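# Swap pink and yellow flowers between their drying-rack pegs

## Task

Exchange the pink and yellow flowers: the pink one must end up hanging from the peg the yellow one started on, and the yellow one from the pink one's original peg. No stem may be bent out of its shape. At the end the dryer must still hang on its rail, and every flower must hang upside down (head lowest), held by a clip on its stem.

## Robot and tools

Robot: two arms, left_arm and right_arm, each with a parallel two-finger gripper and a wrist camera. Calibrated base placements in the scene frame: left_arm at (-0.022, +0.332, +0.008) m with quat_wxyz (+1.000, 0, 0, -0.008); right_arm at (+0.007, -0.249, +0.027) m with quat_wxyz (+1.000, 0, 0, +0.005). For both bases, up is +z.

Frames: the scene frame has its origin at table-top height, halfway between the arms' nominal bases. +x points out over the table, +z points up, and left_arm sits on the +y side (image sides do not match these names). Every hand pose, velocity and target, and each wrist camera pose, is given in that arm's own base frame. Fixed cameras and the table use the scene frame. The gripper's fingers point along its +z axis and separate along its y axis. end_effector_position is the spot between the finger pads, roughly 1 cm short of the fingertips. Reported hand positions and orientations can be wrong by a few centimetres, more at long reach.

Row layout, shared by execute_actions and move: 16 plain numbers covering both arms, even if only one moves. First left_arm: x, y, z (metres, absolute position in left_arm's base frame), qw, qx, qy, qz (absolute orientation, w first, same frame), opening. Then right_arm's eight in the same order, in right_arm's base frame. These are absolute poses, not offsets. Opening is absolute on a scale from -1 (closed) to +1 (fully open, 0.094 m).

execute_actions(actions, cameras): actions is a list of actions; each action is a table of up to 15 rows, one row per 1/30 s control step. If fewer than 15 rows are given, the final row is held for the remaining steps. An action is rejected for both arms if any target lies over 0.6 m from that gripper's position at the action's start, measured along any of the gripper's current axes. The whole call is rejected if an action is malformed or if its first action fails that test against the latest reported state. An empty list just returns state and images. Each control step the controller clips the commanded pose to within 100 mm and 20 degrees of the measured pose, so one action may fall short; the result's "Hand target" line shows where each arm is actually heading, so send the remainder next time. To hold orientation, repeat the same quaternion rather than copying the drifted reported one. To park an arm, resend the exact pose and opening from the last result taken before it stopped. Sending an unchanged gripper command keeps the gripper as is; a 0 is a real half-open command.

move(target, speed, blend, opening_speed, blocking, cameras): drives each gripper in a straight line from its Hand target to the absolute pose in target (one 16-number row, or a list of up to 15 rows visited in order; no 0.6 m limit). speed: m/s, 0.002 to 0.5, default 0.25 (rotation capped at twice that in rad/s); one value or one per target. blend: corner rounding in metres for lists, default 0. opening_speed: rate of opening change per second on the -1..+1 scale, at least 0.2; use a low value to close gently on stems. blocking=false returns after about 0.5 s while motion continues; a new move then takes over. Paths last at least 0.5 s and are cut at 10 s. Paths ignore obstacles and the other arm, grippers lag and overshoot more at speed, and routing close to an arm's own base can flip its shoulder posture, so go around it. The result adds a move: line: done, off_target, moving, held or fault per arm, plus limits=paced (pose clipped) or limits=held (steps withheld). done means within 10 mm and 2 degrees at rest; it says nothing about contact.

wait(seconds 0 to 10): lets the scene run with current commands. stop(): brakes a running move. zoom_image(camera, region [x0, y0, x1, y1] in pixels, top-left origin, at most 504 by 504): closer view of that camera's latest image. read_manual(section "licences"): licence texts only. finished_scene(scene, done): ends the scene; set done=true only if the swap is truly complete and stable without the robot.

Cameras: cam_head_left, cam_head_right, cam_high, cam_low, cam_left_wrist, cam_right_wrist, each 672x504. The cameras argument picks which images return; omitted, null or ["all"] gives all, [] gives none, an unknown name invalidates the call.

Result readings: grip_measured is the measured finger opening on the command scale (may read up to about 1.6 mm wide when empty, about 3 mm narrow when squeezing a hard part). It follows the command up to the force limit, so it does not reveal contact. grip_effort_nm is gripper motor effort, negative closing. Joint torques follow Joint positions order; numbers 3 and 4 wrap at ±28 N m. Joint velocities saying "within noise" means the arm is still. Friction can leave a hand a centimetre or more off target with no contact.

Cautions: a MOTOR HOT line appears at 85 °C; at 100 °C the arm goes limp and drops for 30 s or more, so avoid long stretched holds or pushing at unreachable poses. Never let anything fall or leave it off the table, never release a part that is still moving, avoid fast impacts, strong presses and any arm-to-arm collision (the clearance check does not stop gripper-to-gripper contact). Grip stems softly so they keep their shape, and keep the dryer on its rail.

Each tool is called after "Emit:" by a JSON object that holds its "api" and its "payload", one argument or row to a line.

## Session

Emit:
{"api": "execute_actions", "payload": {
  "actions": []
}}

Scene clock: 0.00 s.
left_arm: end_effector_position=(+0.2569, -0.0827, +0.2388) grip_measured=+1.000 grip_effort_nm=n/a end_effector_quat_wxyz=(+0.234, -0.475, +0.849, -0.012) | right_arm: end_effector_position=(+0.4016, -0.0080, +0.3089) grip_measured=+1.000 grip_effort_nm=n/a end_effector_quat_wxyz=(+0.174, -0.236, +0.924, +0.245)
Joint positions: left_arm=[-0.559 0.839 0.854 -1.323 -0.397 -1.526 0.094] | right_arm=[-0.266 1.317 1.342 -1.525 -0.607 -0.743 0.094]
Joint velocities: within noise
Joint torques (N m): no reading
Heat: left arm: hottest elbow 32 °C; right arm: hottest waist 31 °C.
Hand target: left_arm +0.2625, -0.0863, +0.2520; +0.241, -0.476, +0.845, -0.026 | right_arm +0.4067, -0.0095, +0.3157; +0.181, -0.238, +0.923, +0.241
Tool commands: left_gripper/opening=+1.0 right_gripper/opening=+1.0

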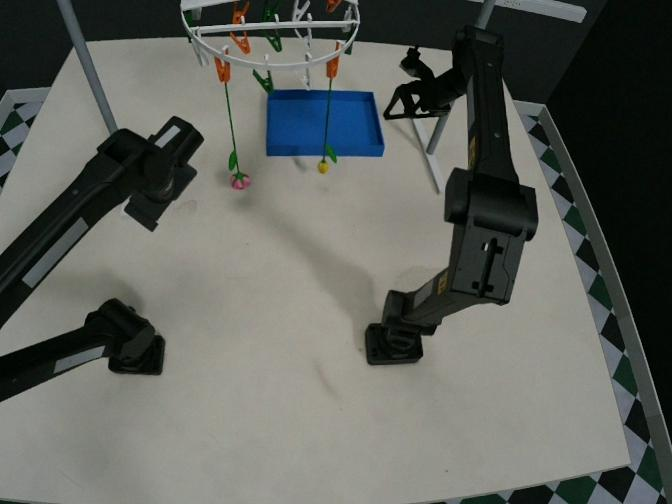

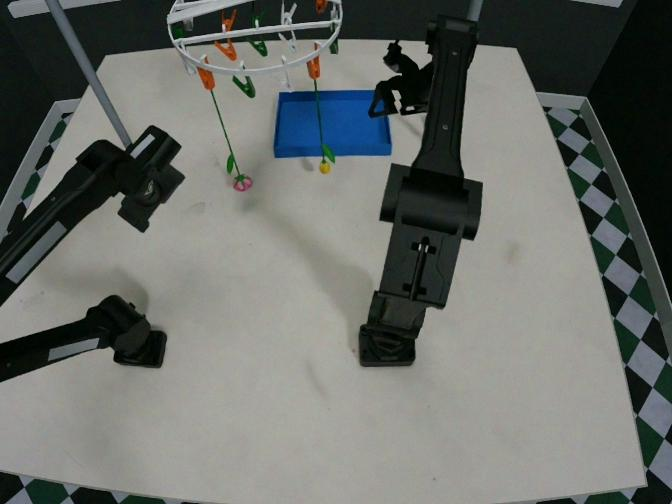

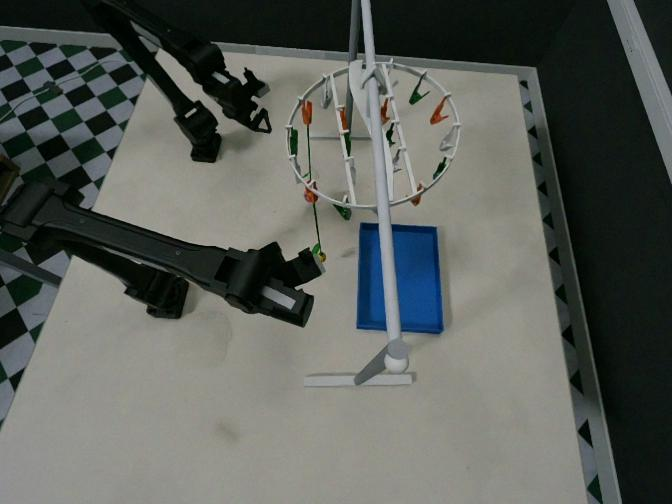

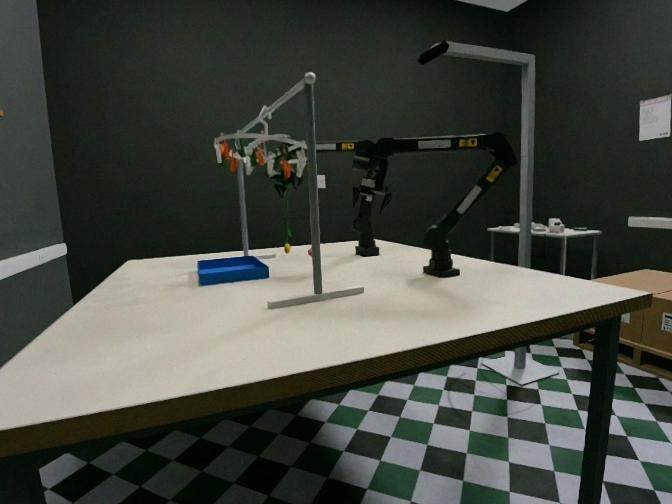

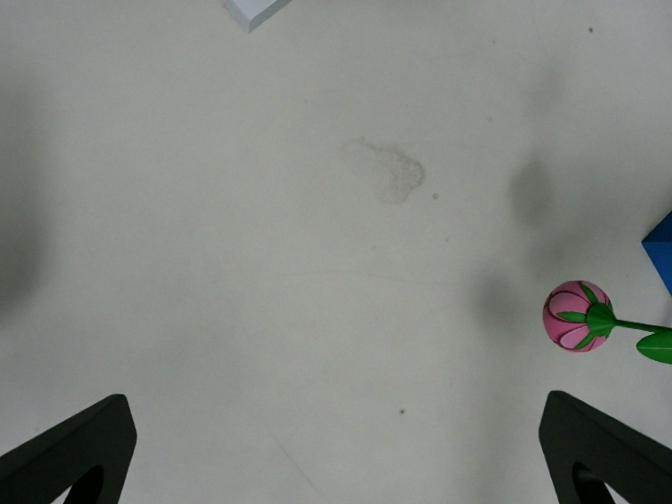

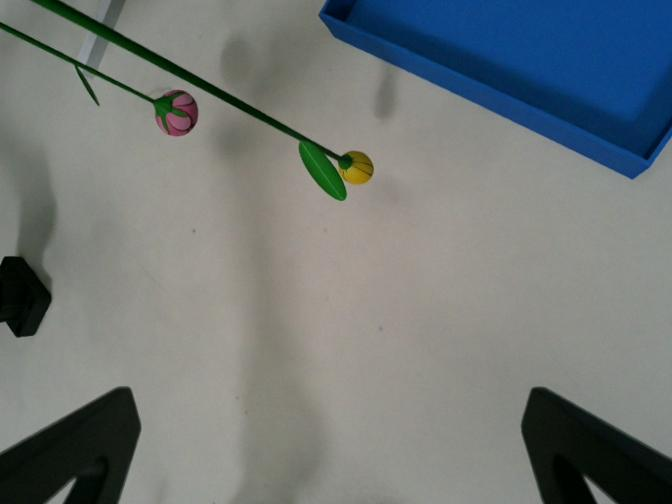

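Emit:
{"api": "zoom_image", "payload": {
  "camera": "cam_head_left",
  "region": [160, 0, 400, 200]
}}

Emit:
{"api": "zoom_image", "payload": {
  "camera": "cam_head_right",
  "region": [150, 0, 390, 200]
}}

Emit:
{"api": "zoom_image", "payload": {
  "camera": "cam_high",
  "region": [260, 40, 480, 280]
}}

Emit:
{"api": "zoom_image", "payload": {
  "camera": "cam_low",
  "region": [190, 60, 410, 300]
}}

Scaled by 2.100 from the camera's 672x504 image, which has a finer 960x720 frame.

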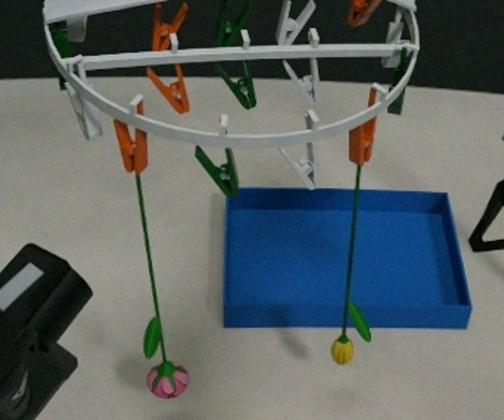

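Scaled by 2.100 from the camera's 672x504 image, which has a finer 960x720 frame.

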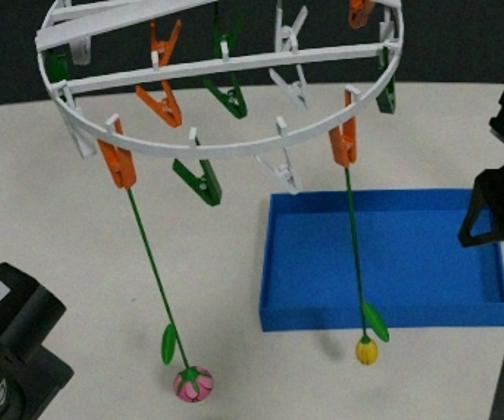

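Scaled by 2.100 from the camera's 672x504 image, which has a finer 960x720 frame.

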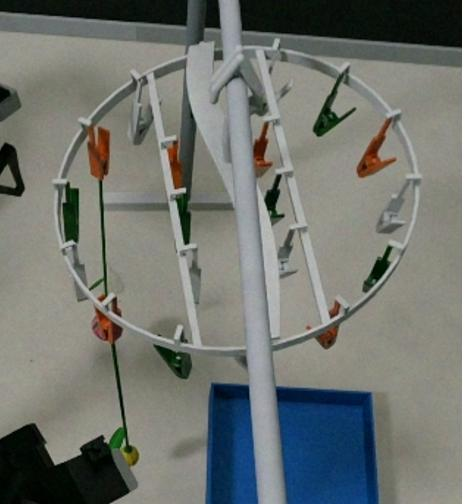

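Scaled by 2.100 from the camera's 672x504 image, which has a finer 960x720 frame.

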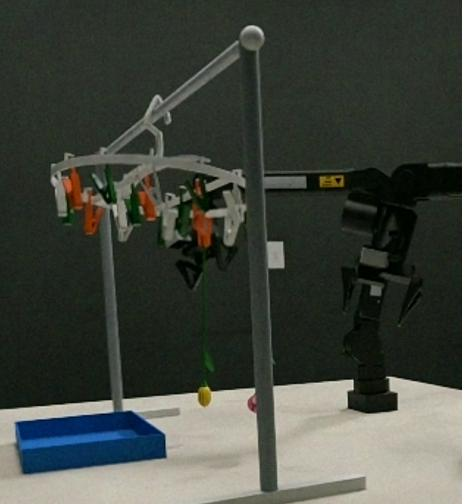

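Emit:
{"api": "zoom_image", "payload": {
  "camera": "cam_head_left",
  "region": [205, 30, 285, 110]
}}

Emit:
{"api": "zoom_image", "payload": {
  "camera": "cam_head_left",
  "region": [280, 20, 360, 100]
}}

Emit:
{"api": "zoom_image", "payload": {
  "camera": "cam_high",
  "region": [280, 80, 360, 160]
}}

Emit:
{"api": "zoom_image", "payload": {
  "camera": "cam_high",
  "region": [280, 150, 360, 230]
}}

Emit:
{"api": "zoom_image", "payload": {
  "camera": "cam_low",
  "region": [205, 90, 315, 200]
}}

Scaled by 6.300 from the camera's 672x504 image, which has a finer 960x720 frame.

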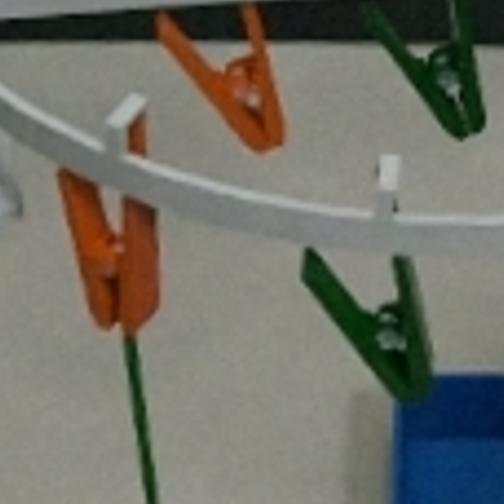

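Scaled by 6.300 from the camera's 672x504 image, which has a finer 960x720 frame.

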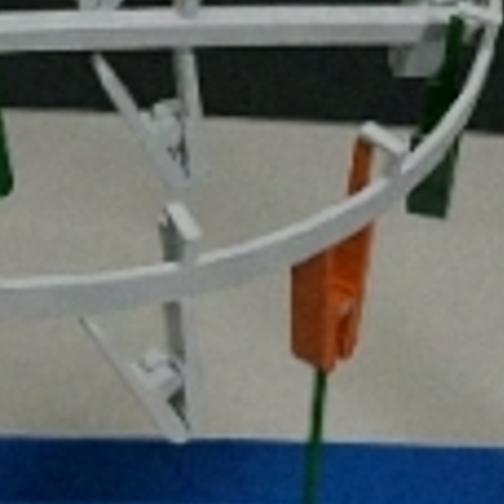

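Scaled by 6.300 from the camera's 672x504 image, which has a finer 960x720 frame.

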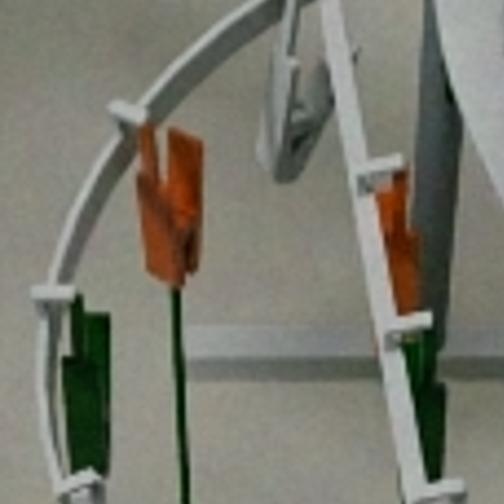

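Scaled by 6.300 from the camera's 672x504 image, which has a finer 960x720 frame.

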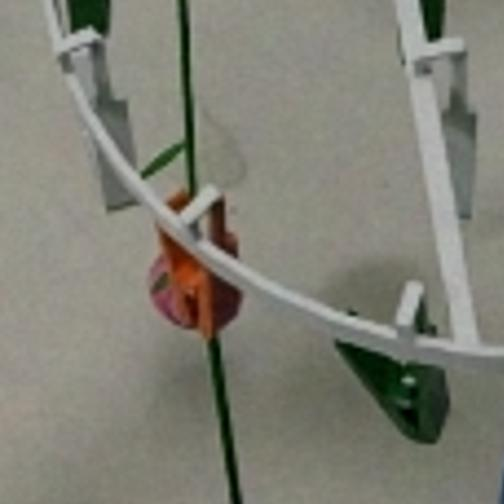

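Scaled by 4.582 from the camera's 672x504 image, which has a finer 960x720 frame.

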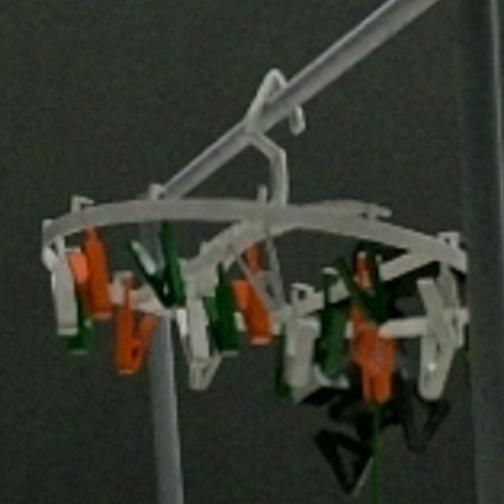

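Emit:
{"api": "move", "payload": {
  "target": [0.31, -0.175, 0.43, 0.6953, 0.1289, 0.6953, -0.1289, 1, 0.4016, -0.0080, 0.3089, 0.174, -0.236, 0.924, 0.245, 1],
  "speed": 0.15
}}

Scene clock: 93.97 s.
left_arm: end_effector_position=(+0.3089, -0.1781, +0.4231) grip_measured=+1.000 grip_effort_nm=-0.042 end_effector_quat_wxyz=(+0.686, +0.131, +0.704, -0.131) | right_arm: end_effector_position=(+0.4016, -0.0080, +0.3089) grip_measured=+1.000 grip_effort_nm=-0.007 end_effector_quat_wxyz=(+0.174, -0.236, +0.924, +0.245)
Joint positions: left_arm=[-0.657 0.551 0.663 -0.137 -0.283 -0.011 0.094] | right_arm=[-0.266 1.317 1.342 -1.525 -0.607 -0.743 0.094]
Joint velocities: within noise
Joint torques (N m): left_arm=[3.31 -0.44 9.26 3.02 0.14 0.21] | right_arm=[0.56 -10.46 8.39 0.53 -0.44 0.02]
Heat: left arm: hottest elbow 50 °C; right arm: hottest elbow 36 °C.
Hand target: left_arm +0.3098, -0.1750, +0.4301; +0.695, +0.129, +0.695, -0.129 | right_arm +0.4017, -0.0080, +0.3089; +0.174, -0.236, +0.924, +0.245
Off the commanded pose: left_arm 0.008 m, 1 deg | right_arm 0.000 m, 0 deg.
move: done
camera_calibration:
cam_left_wrist: T_world_to_cam=[[-0.360236, -0.93281, -0.00979704, -0.0508404], [-0.410038, 0.167766, -0.896506, 0.574496], [0.837913, -0.318937, -0.442923, -0.0377464], [0, 0, 0, 1]] pos_world=[0.248879, -0.155844, 0.497822]

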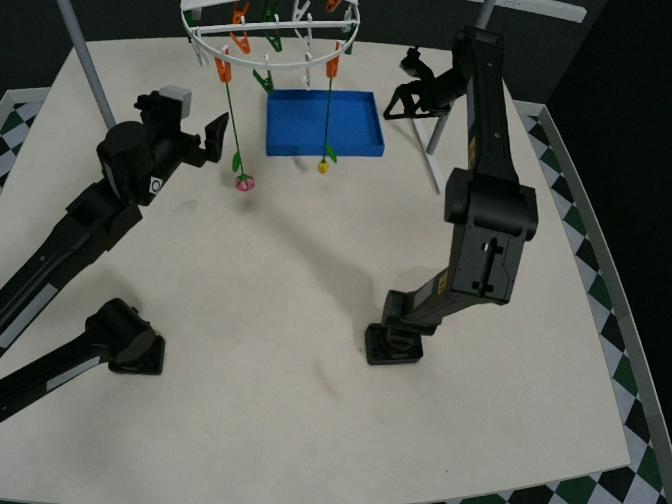

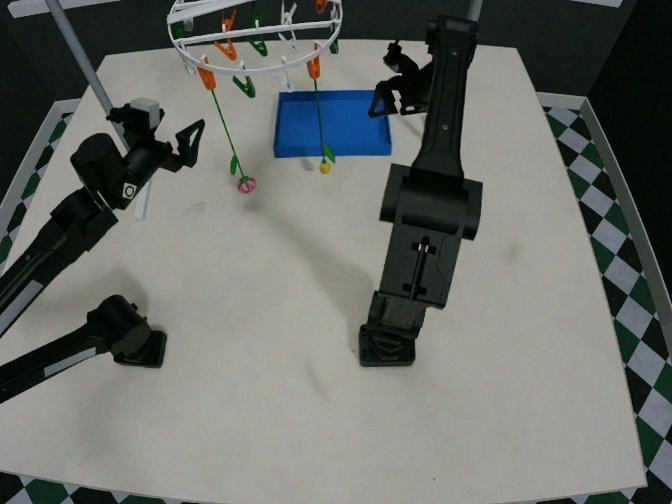

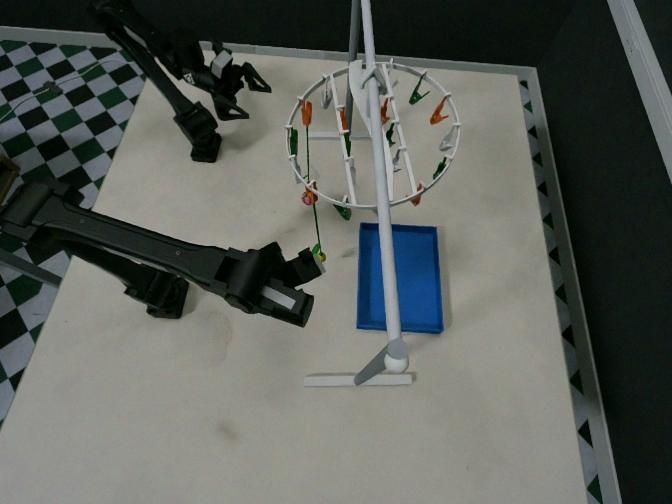

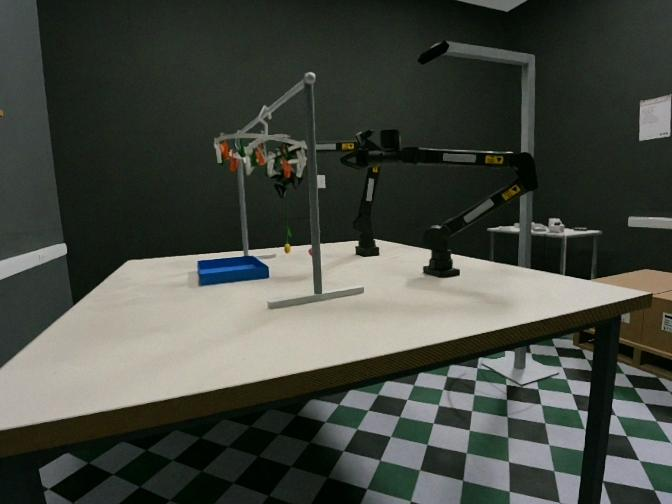

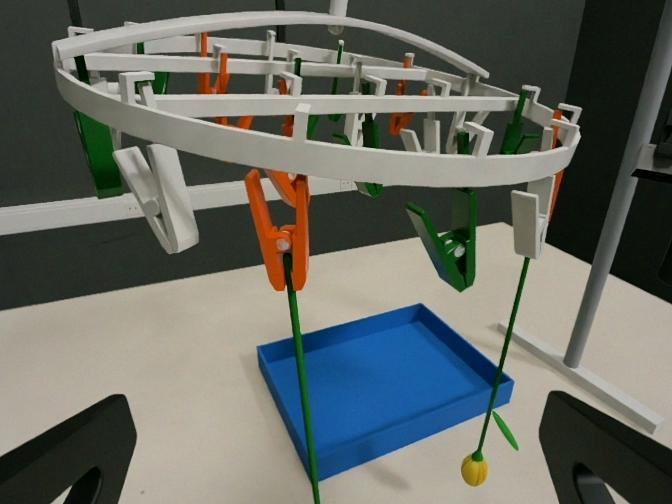

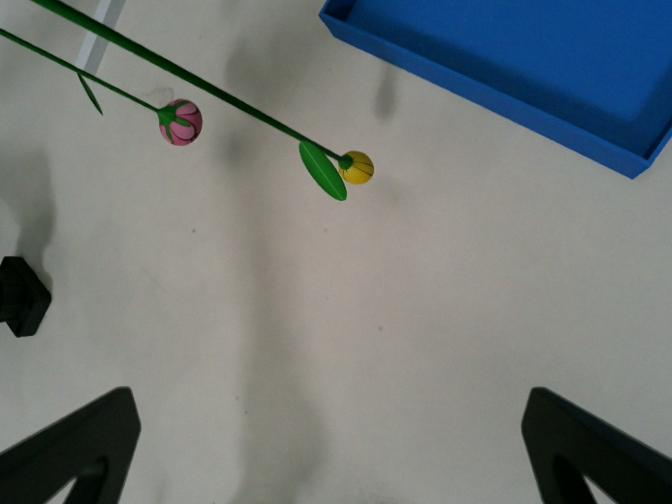

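Emit:
{"api": "zoom_image", "payload": {
  "camera": "cam_left_wrist",
  "region": [200, 70, 400, 300]
}}

Emit:
{"api": "zoom_image", "payload": {
  "camera": "cam_left_wrist",
  "region": [400, 80, 600, 300]
}}

Scaled by 2.191 from the camera's 672x504 image, which has a finer 960x720 frame.

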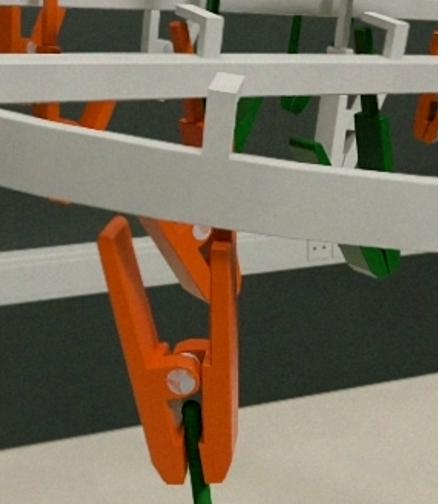

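Scaled by 2.291 from the camera's 672x504 image, which has a finer 960x720 frame.

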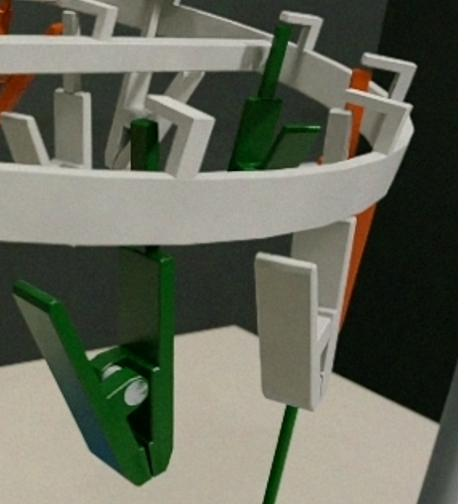

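Emit:
{"api": "execute_actions", "payload": {
  "actions": [],
  "cameras": ["cam_left_wrist"]
}}

Scene clock: 127.60 s.
left_arm: end_effector_position=(+0.3089, -0.1781, +0.4228) grip_measured=+1.000 grip_effort_nm=-0.032 end_effector_quat_wxyz=(+0.686, +0.132, +0.704, -0.131) | right_arm: end_effector_position=(+0.4016, -0.0080, +0.3089) grip_measured=+1.000 grip_effort_nm=-0.002 end_effector_quat_wxyz=(+0.174, -0.236, +0.924, +0.245)
Joint positions: left_arm=[-0.657 0.551 0.662 -0.137 -0.283 -0.01 0.094] | right_arm=[-0.266 1.317 1.342 -1.525 -0.607 -0.743 0.094]
Joint velocities: within noise
Joint torques (N m): left_arm=[3.25 -0.38 9.28 2.95 0.13 0.17] | right_arm=[0.67 -10.64 8.36 0.44 -0.46 0]
Heat: left arm: hottest elbow 50 °C; right arm: hottest elbow 36 °C.
Hand target: left_arm +0.3098, -0.1750, +0.4300; +0.695, +0.129, +0.695, -0.129 | right_arm +0.4017, -0.0080, +0.3089; +0.174, -0.236, +0.924, +0.245
Tool commands: left_gripper/opening=+1.0 right_gripper/opening=+1.0
Off the commanded pose: left_arm 0.008 m, 1 deg | right_arm 0.000 m, 0 deg.
camera_calibration:
cam_left_wrist: T_world_to_cam=[[-0.360261, -0.932786, -0.0110496, -0.0503051], [-0.40993, 0.168941, -0.896335, 0.574393], [0.837956, -0.318385, -0.443239, -0.0376436], [0, 0, 0, 1]] pos_world=[0.248881, -0.155948, 0.497608]
Images, in order (width x height): cam_left_wrist 672x504.

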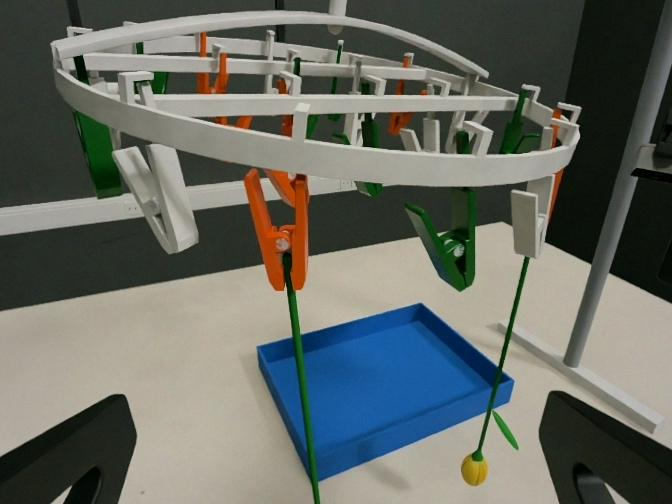

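Emit:
{"api": "move", "payload": {
  "target": [
    [0.31, -0.175, 0.43, 0.6953, 0.1289, 0.6953, -0.1289, 0, 0.31, 0.10, 0.29, 0.6645, -0.2418, 0.6645, 0.2418, 0.2],
    [0.31, -0.175, 0.43, 0.6953, 0.1289, 0.6953, -0.1289, 0, 0.305, 0.283, 0.28, 0.6645, -0.2418, 0.6645, 0.2418, 0.2]
  ],
  "speed": 0.15,
  "blend": 0.03
}}

Scene clock: 140.70 s.
left_arm: end_effector_position=(+0.3088, -0.1782, +0.4228) grip_measured=+0.002 grip_effort_nm=-0.115 end_effector_quat_wxyz=(+0.686, +0.132, +0.704, -0.131) | right_arm: end_effector_position=(+0.2968, +0.2698, +0.2478) grip_measured=+0.201 grip_effort_nm=-0.076 end_effector_quat_wxyz=(+0.647, -0.253, +0.683, +0.226)
Joint positions: left_arm=[-0.657 0.551 0.662 -0.137 -0.283 -0.01 0.047] | right_arm=[0.775 0.876 0.319 0.495 0.084 -0.014 0.056]
Joint velocities: within noise
Joint torques (N m): left_arm=[3.37 -0.5 9.28 2.96 0.13 0.17] | right_arm=[1.32 -1.14 12.38 2.67 0.09 0.17]
Heat: left arm: hottest elbow 50 °C; right arm: hottest elbow 36 °C.
Hand target: left_arm +0.3098, -0.1750, +0.4300; +0.695, +0.129, +0.695, -0.129 | right_arm +0.3032, +0.2813, +0.2798; +0.664, -0.242, +0.665, +0.242
Off the commanded pose: left_arm 0.008 m, 1 deg | right_arm 0.036 m, 4 deg.
move: off_target (right_arm); blend cut to 0 m at target 1
camera_calibration:
cam_left_wrist: T_world_to_cam=[[-0.360617, -0.932649, -0.0110401, -0.0502403], [-0.40987, 0.16909, -0.896334, 0.574401], [0.837831, -0.318708, -0.443242, -0.0376613], [0, 0, 0, 1]] pos_world=[0.248866, -0.155985, 0.497608]
cam_right_wrist: T_world_to_cam=[[0.642541, -0.765756, 0.0275596, 0.00800927], [-0.345216, -0.321404, -0.881774, 0.448828], [0.684081, 0.557062, -0.470866, -0.149751], [0, 0, 0, 1]] pos_world=[0.252238, 0.233809, 0.325031]

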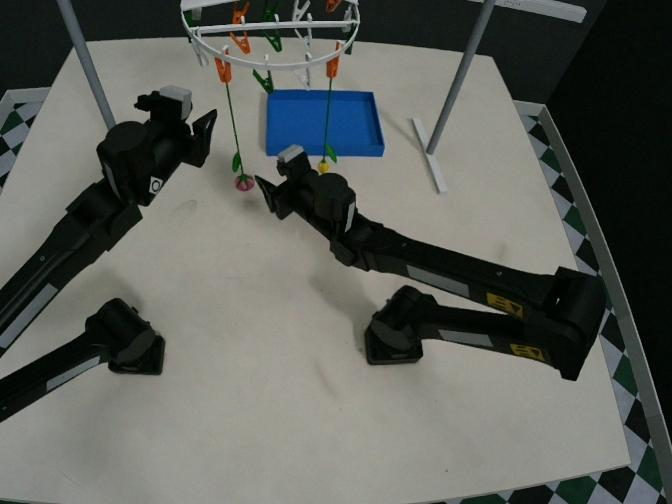

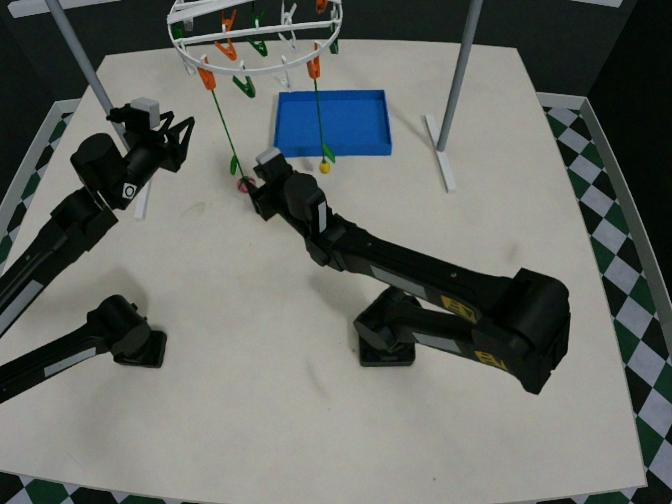

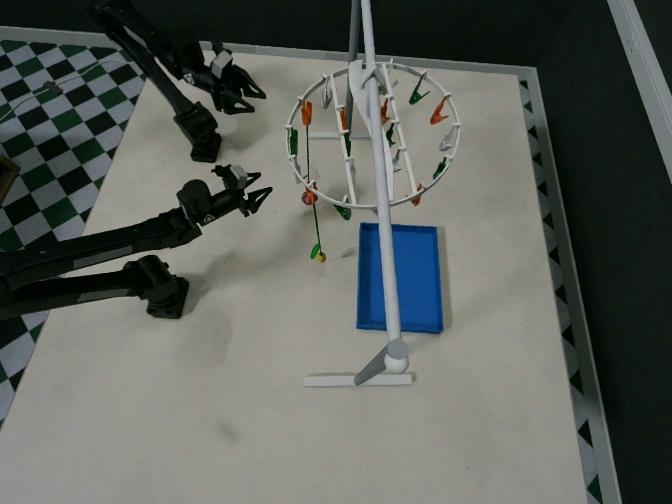

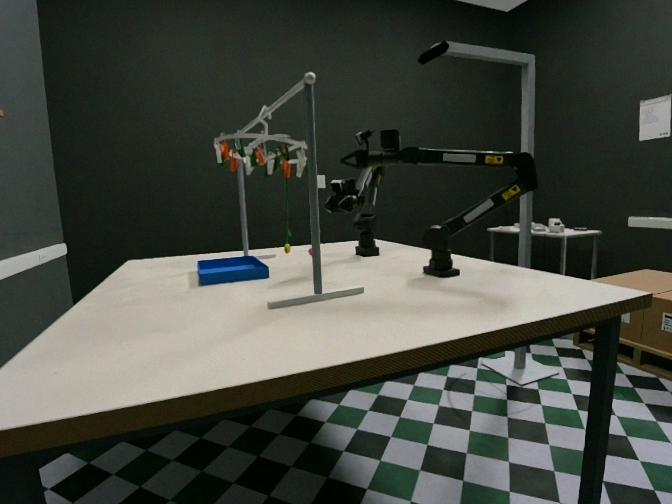

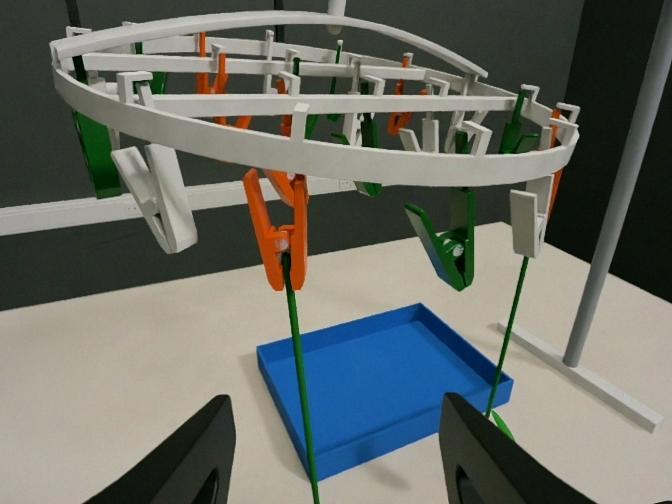

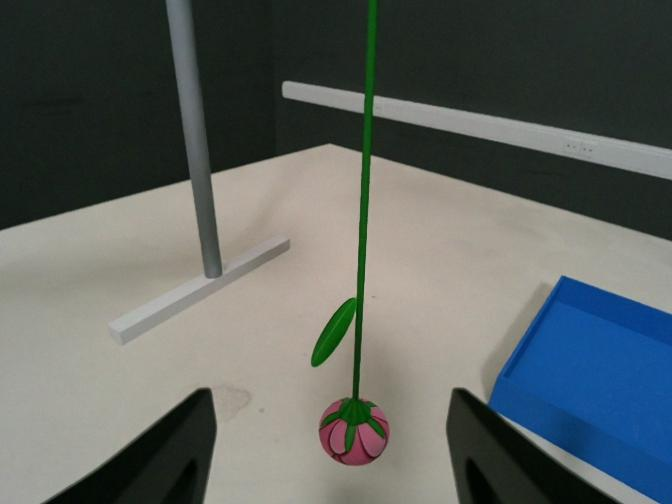

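Emit:
{"api": "move", "payload": {
  "target": [0.3705, -0.1725, 0.4405, 0.6953, 0.1289, 0.6953, -0.1289, 0, 0.382, 0.325, 0.302, 0.6845, -0.2343, 0.6439, 0.2491, 0.2],
  "speed": 0.08,
  "cameras": ["cam_left_wrist", "cam_right_wrist", "cam_high", "cam_head_left"]
}}

Scene clock: 157.97 s.
left_arm: end_effector_position=(+0.3626, -0.1724, +0.3996) grip_measured=+0.002 grip_effort_nm=-0.115 end_effector_quat_wxyz=(+0.670, +0.136, +0.719, -0.126) | right_arm: end_effector_position=(+0.3670, +0.3181, +0.2746) grip_measured=+0.201 grip_effort_nm=-0.071 end_effector_quat_wxyz=(+0.667, -0.249, +0.660, +0.241)
Joint positions: left_arm=[-0.495 0.697 0.675 -0.05 -0.122 -0.009 0.047] | right_arm=[0.72 1.169 0.516 0.658 0.013 -0.014 0.056]
Joint velocities: within noise
Joint torques (N m): left_arm=[3.25 -0.91 13.59 3.04 0.14 0.16] | right_arm=[-0.32 -5.36 11.77 2.76 -0.07 0.16]
Heat: left arm: hottest elbow 51 °C; right arm: hottest elbow 41 °C.
Hand target: left_arm +0.3677, -0.1712, +0.4395; +0.695, +0.129, +0.695, -0.128 | right_arm +0.3803, +0.3237, +0.3018; +0.684, -0.235, +0.644, +0.249
Off the commanded pose: left_arm 0.042 m, 4 deg | right_arm 0.032 m, 3 deg.
move: off_target (left_arm, right_arm)
camera_calibration:
cam_left_wrist: T_world_to_cam=[[-0.359993, -0.932851, -0.0139589, -0.0248493], [-0.447689, 0.185854, -0.874662, 0.582562], [0.818523, -0.308622, -0.484533, -0.0659471], [0, 0, 0, 1]] pos_world=[0.30584, -0.151805, 0.477244]
cam_right_wrist: T_world_to_cam=[[0.653254, -0.756799, 0.0227028, -0.00634417], [-0.297567, -0.284195, -0.91142, 0.491053], [0.696214, 0.588633, -0.41085, -0.242996], [0, 0, 0, 1]] pos_world=[0.319443, 0.277789, 0.347865]
Images, in order (width x height): cam_head_left 672x504, cam_high 672x504, cam_left_wrist 672x504, cam_right_wrist 672x504.

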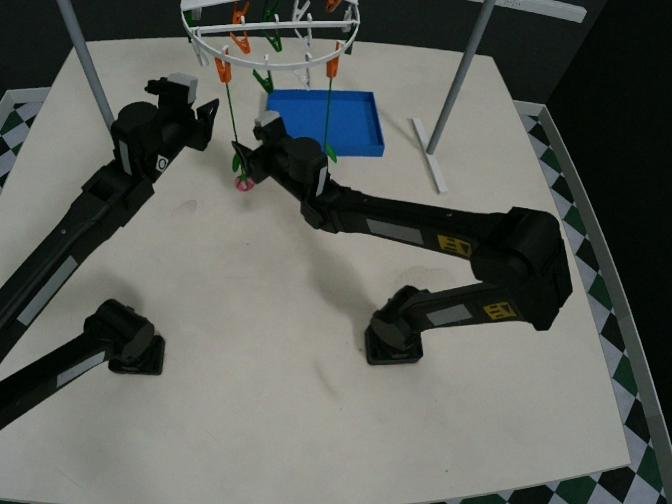

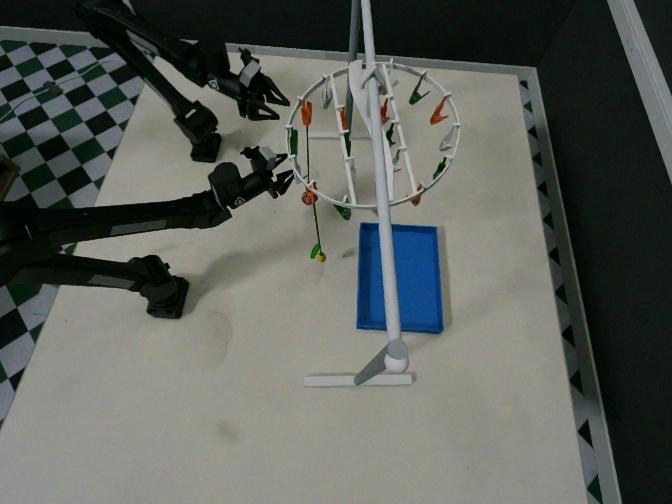

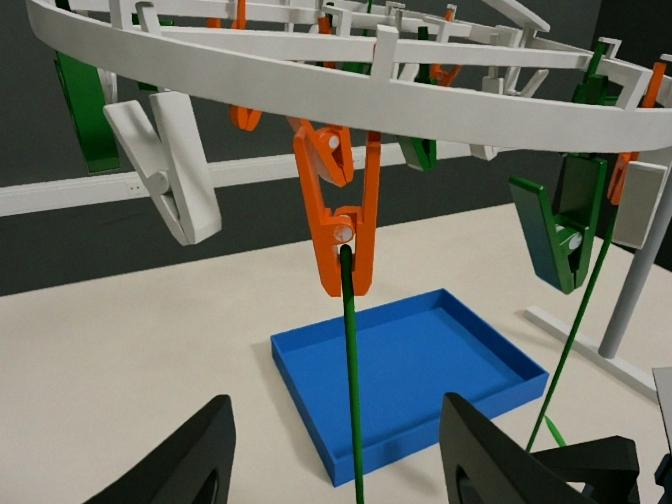

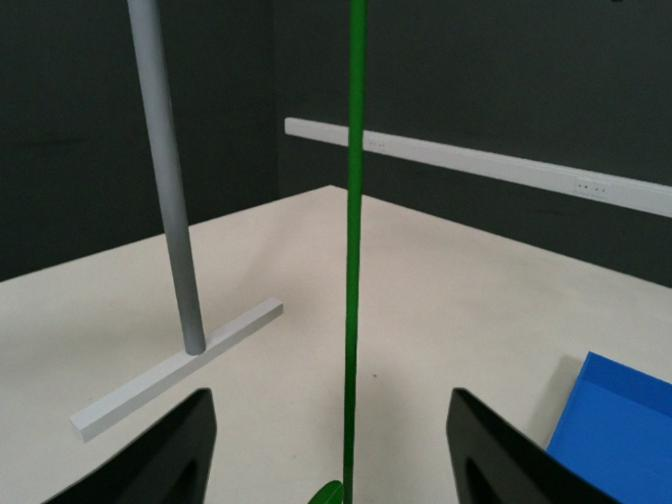

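Emit:
{"api": "zoom_image", "payload": {
  "camera": "cam_high",
  "region": [220, 80, 340, 220]
}}

Emit:
{"api": "zoom_image", "payload": {
  "camera": "cam_head_left",
  "region": [150, 50, 300, 210]
}}

Emit:
{"api": "zoom_image", "payload": {
  "camera": "cam_right_wrist",
  "region": [310, 0, 410, 500]
}}

Scaled by 3.600 from the camera's 672x504 image, which has a finer 960x720 frame.

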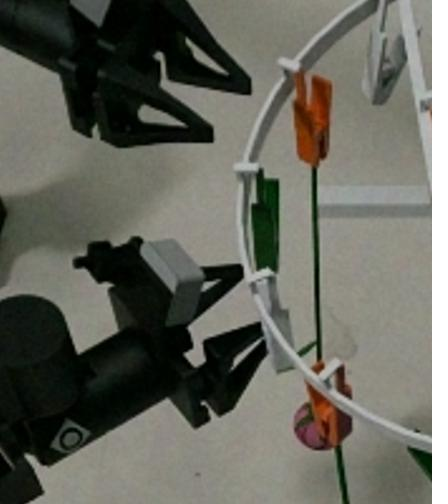

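Scaled by 3.150 from the camera's 672x504 image, which has a finer 960x720 frame.

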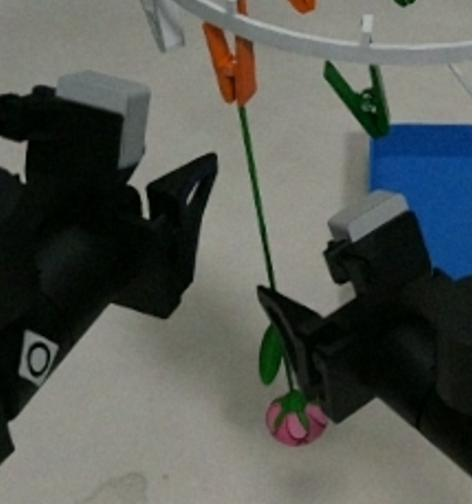

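Scaled by 1.008 from the camera's 672x504 image, which has a finer 960x720 frame.

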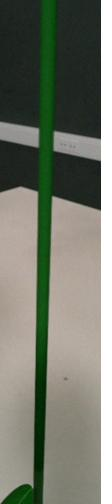

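Emit:
{"api": "move", "payload": {
  "target": [0.376, -0.177, 0.455, 0.7853, 0.1097, 0.5918, -0.1455, 0, 0.411, 0.344, 0.303, 0.6845, -0.2343, 0.6439, 0.2491, 0.2],
  "speed": 0.06,
  "cameras": ["cam_left_wrist", "cam_right_wrist", "cam_high", "cam_head_left"]
}}

Scene clock: 188.63 s.
left_arm: end_effector_position=(+0.3726, -0.1786, +0.4532) grip_measured=+0.002 grip_effort_nm=-0.115 end_effector_quat_wxyz=(+0.781, +0.109, +0.597, -0.151) | right_arm: end_effector_position=(+0.3955, +0.3374, +0.2773) grip_measured=+0.201 grip_effort_nm=-0.071 end_effector_quat_wxyz=(+0.668, -0.248, +0.659, +0.241)
Joint positions: left_arm=[-0.495 0.775 0.628 0.416 -0.118 0.023 0.047] | right_arm=[0.708 1.269 0.6 0.675 0.001 -0.014 0.056]
Joint velocities: within noise
Joint torques (N m): left_arm=[3.14 -1.55 9.11 2.82 0.15 0.18] | right_arm=[-0.26 -7 11.69 2.76 -0.07 0.16]
Heat: left arm: hottest elbow 56 °C; right arm: hottest elbow 45 °C.
Hand target: left_arm +0.3759, -0.1769, +0.4549; +0.785, +0.110, +0.592, -0.145 | right_arm +0.4094, +0.3427, +0.3028; +0.684, -0.235, +0.644, +0.249
Off the commanded pose: left_arm 0.004 m, 1 deg | right_arm 0.031 m, 3 deg.
move: off_target (right_arm)
camera_calibration:
cam_left_wrist: T_world_to_cam=[[-0.358071, -0.933691, -0.00242521, -0.0323239], [-0.154321, 0.0617435, -0.98609, 0.554151], [0.920853, -0.352716, -0.166197, -0.240351], [0, 0, 0, 1]] pos_world=[0.295271, -0.149171, 0.506419]
cam_right_wrist: T_world_to_cam=[[0.653213, -0.756832, 0.0227751, -0.0103834], [-0.295944, -0.282881, -0.912357, 0.506687], [0.696944, 0.589223, -0.408761, -0.274181], [0, 0, 0, 1]] pos_world=[0.347822, 0.297027, 0.350442]
Images, in order (width x height): cam_head_left 672x504, cam_high 672x504, cam_left_wrist 672x504, cam_right_wrist 672x504.

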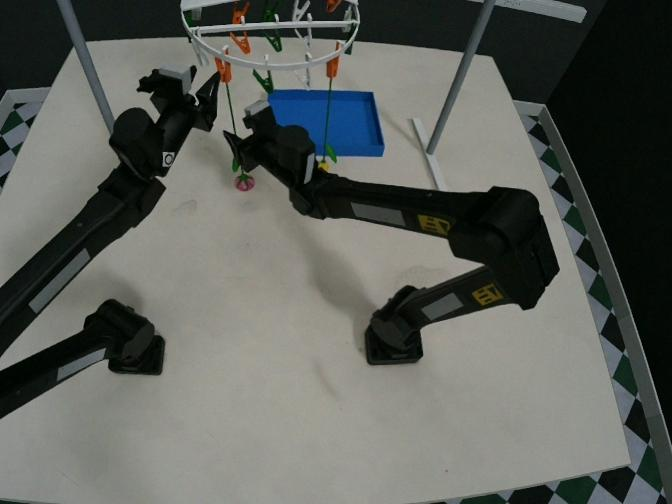

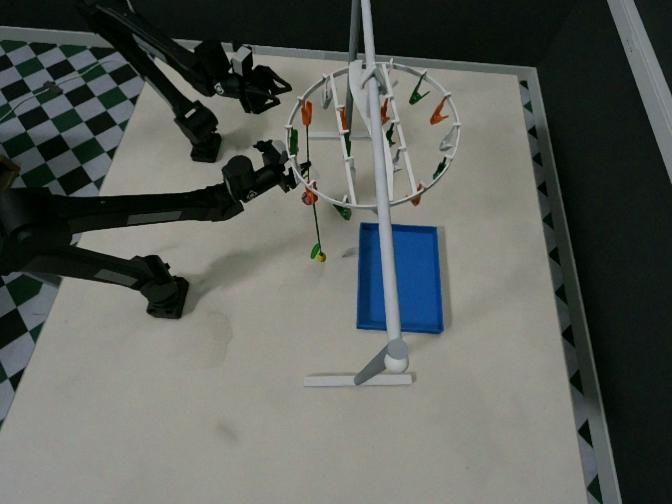

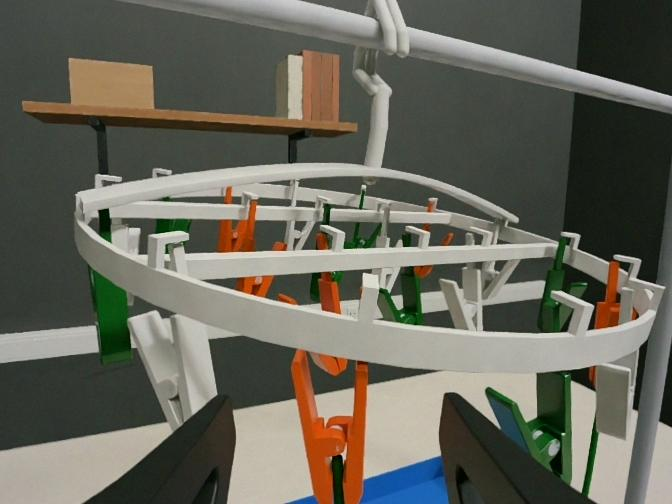

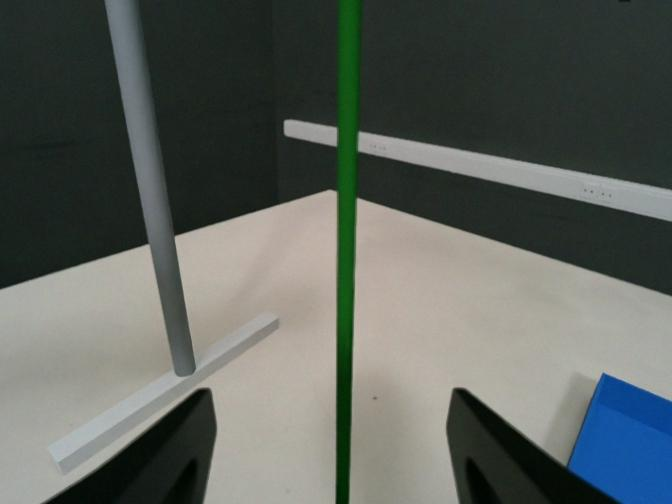

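Emit:
{"api": "zoom_image", "payload": {
  "camera": "cam_left_wrist",
  "region": [230, 320, 450, 504]
}}

Emit:
{"api": "zoom_image", "payload": {
  "camera": "cam_high",
  "region": [220, 80, 340, 220]
}}

Emit:
{"api": "zoom_image", "payload": {
  "camera": "cam_head_left",
  "region": [150, 50, 300, 210]
}}

Scaled by 2.291 from the camera's 672x504 image, which has a finer 960x720 frame.

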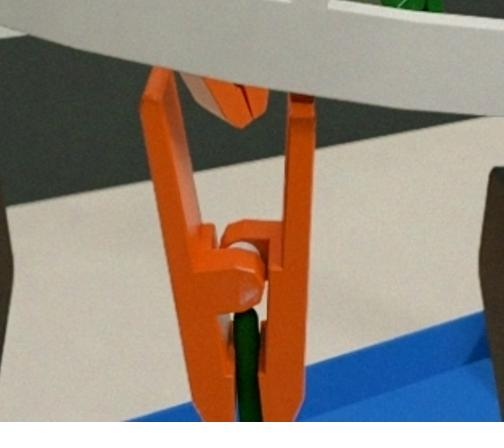

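Scaled by 3.600 from the camera's 672x504 image, which has a finer 960x720 frame.

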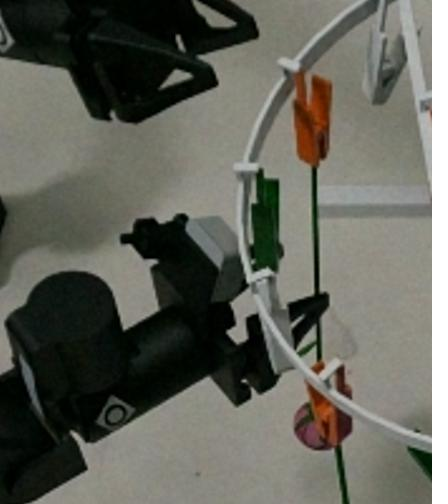

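Scaled by 3.150 from the camera's 672x504 image, which has a finer 960x720 frame.

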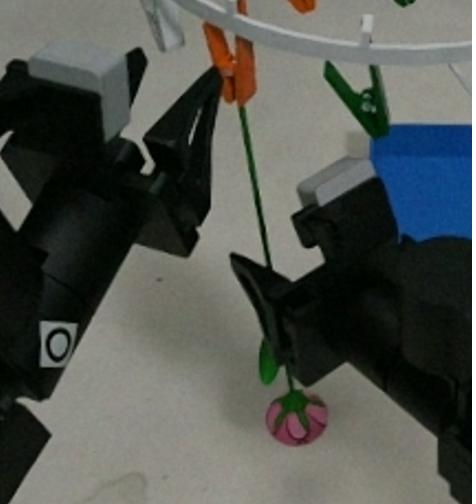

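Emit:
{"api": "zoom_image", "payload": {
  "camera": "cam_right_wrist",
  "region": [320, 230, 380, 270]
}}

Scaled by 8.400 from the camera's 672x504 image, which has a finer 960x720 frame.

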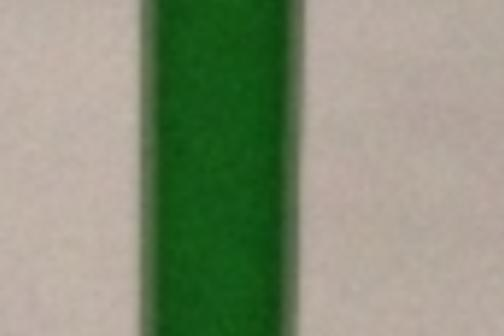

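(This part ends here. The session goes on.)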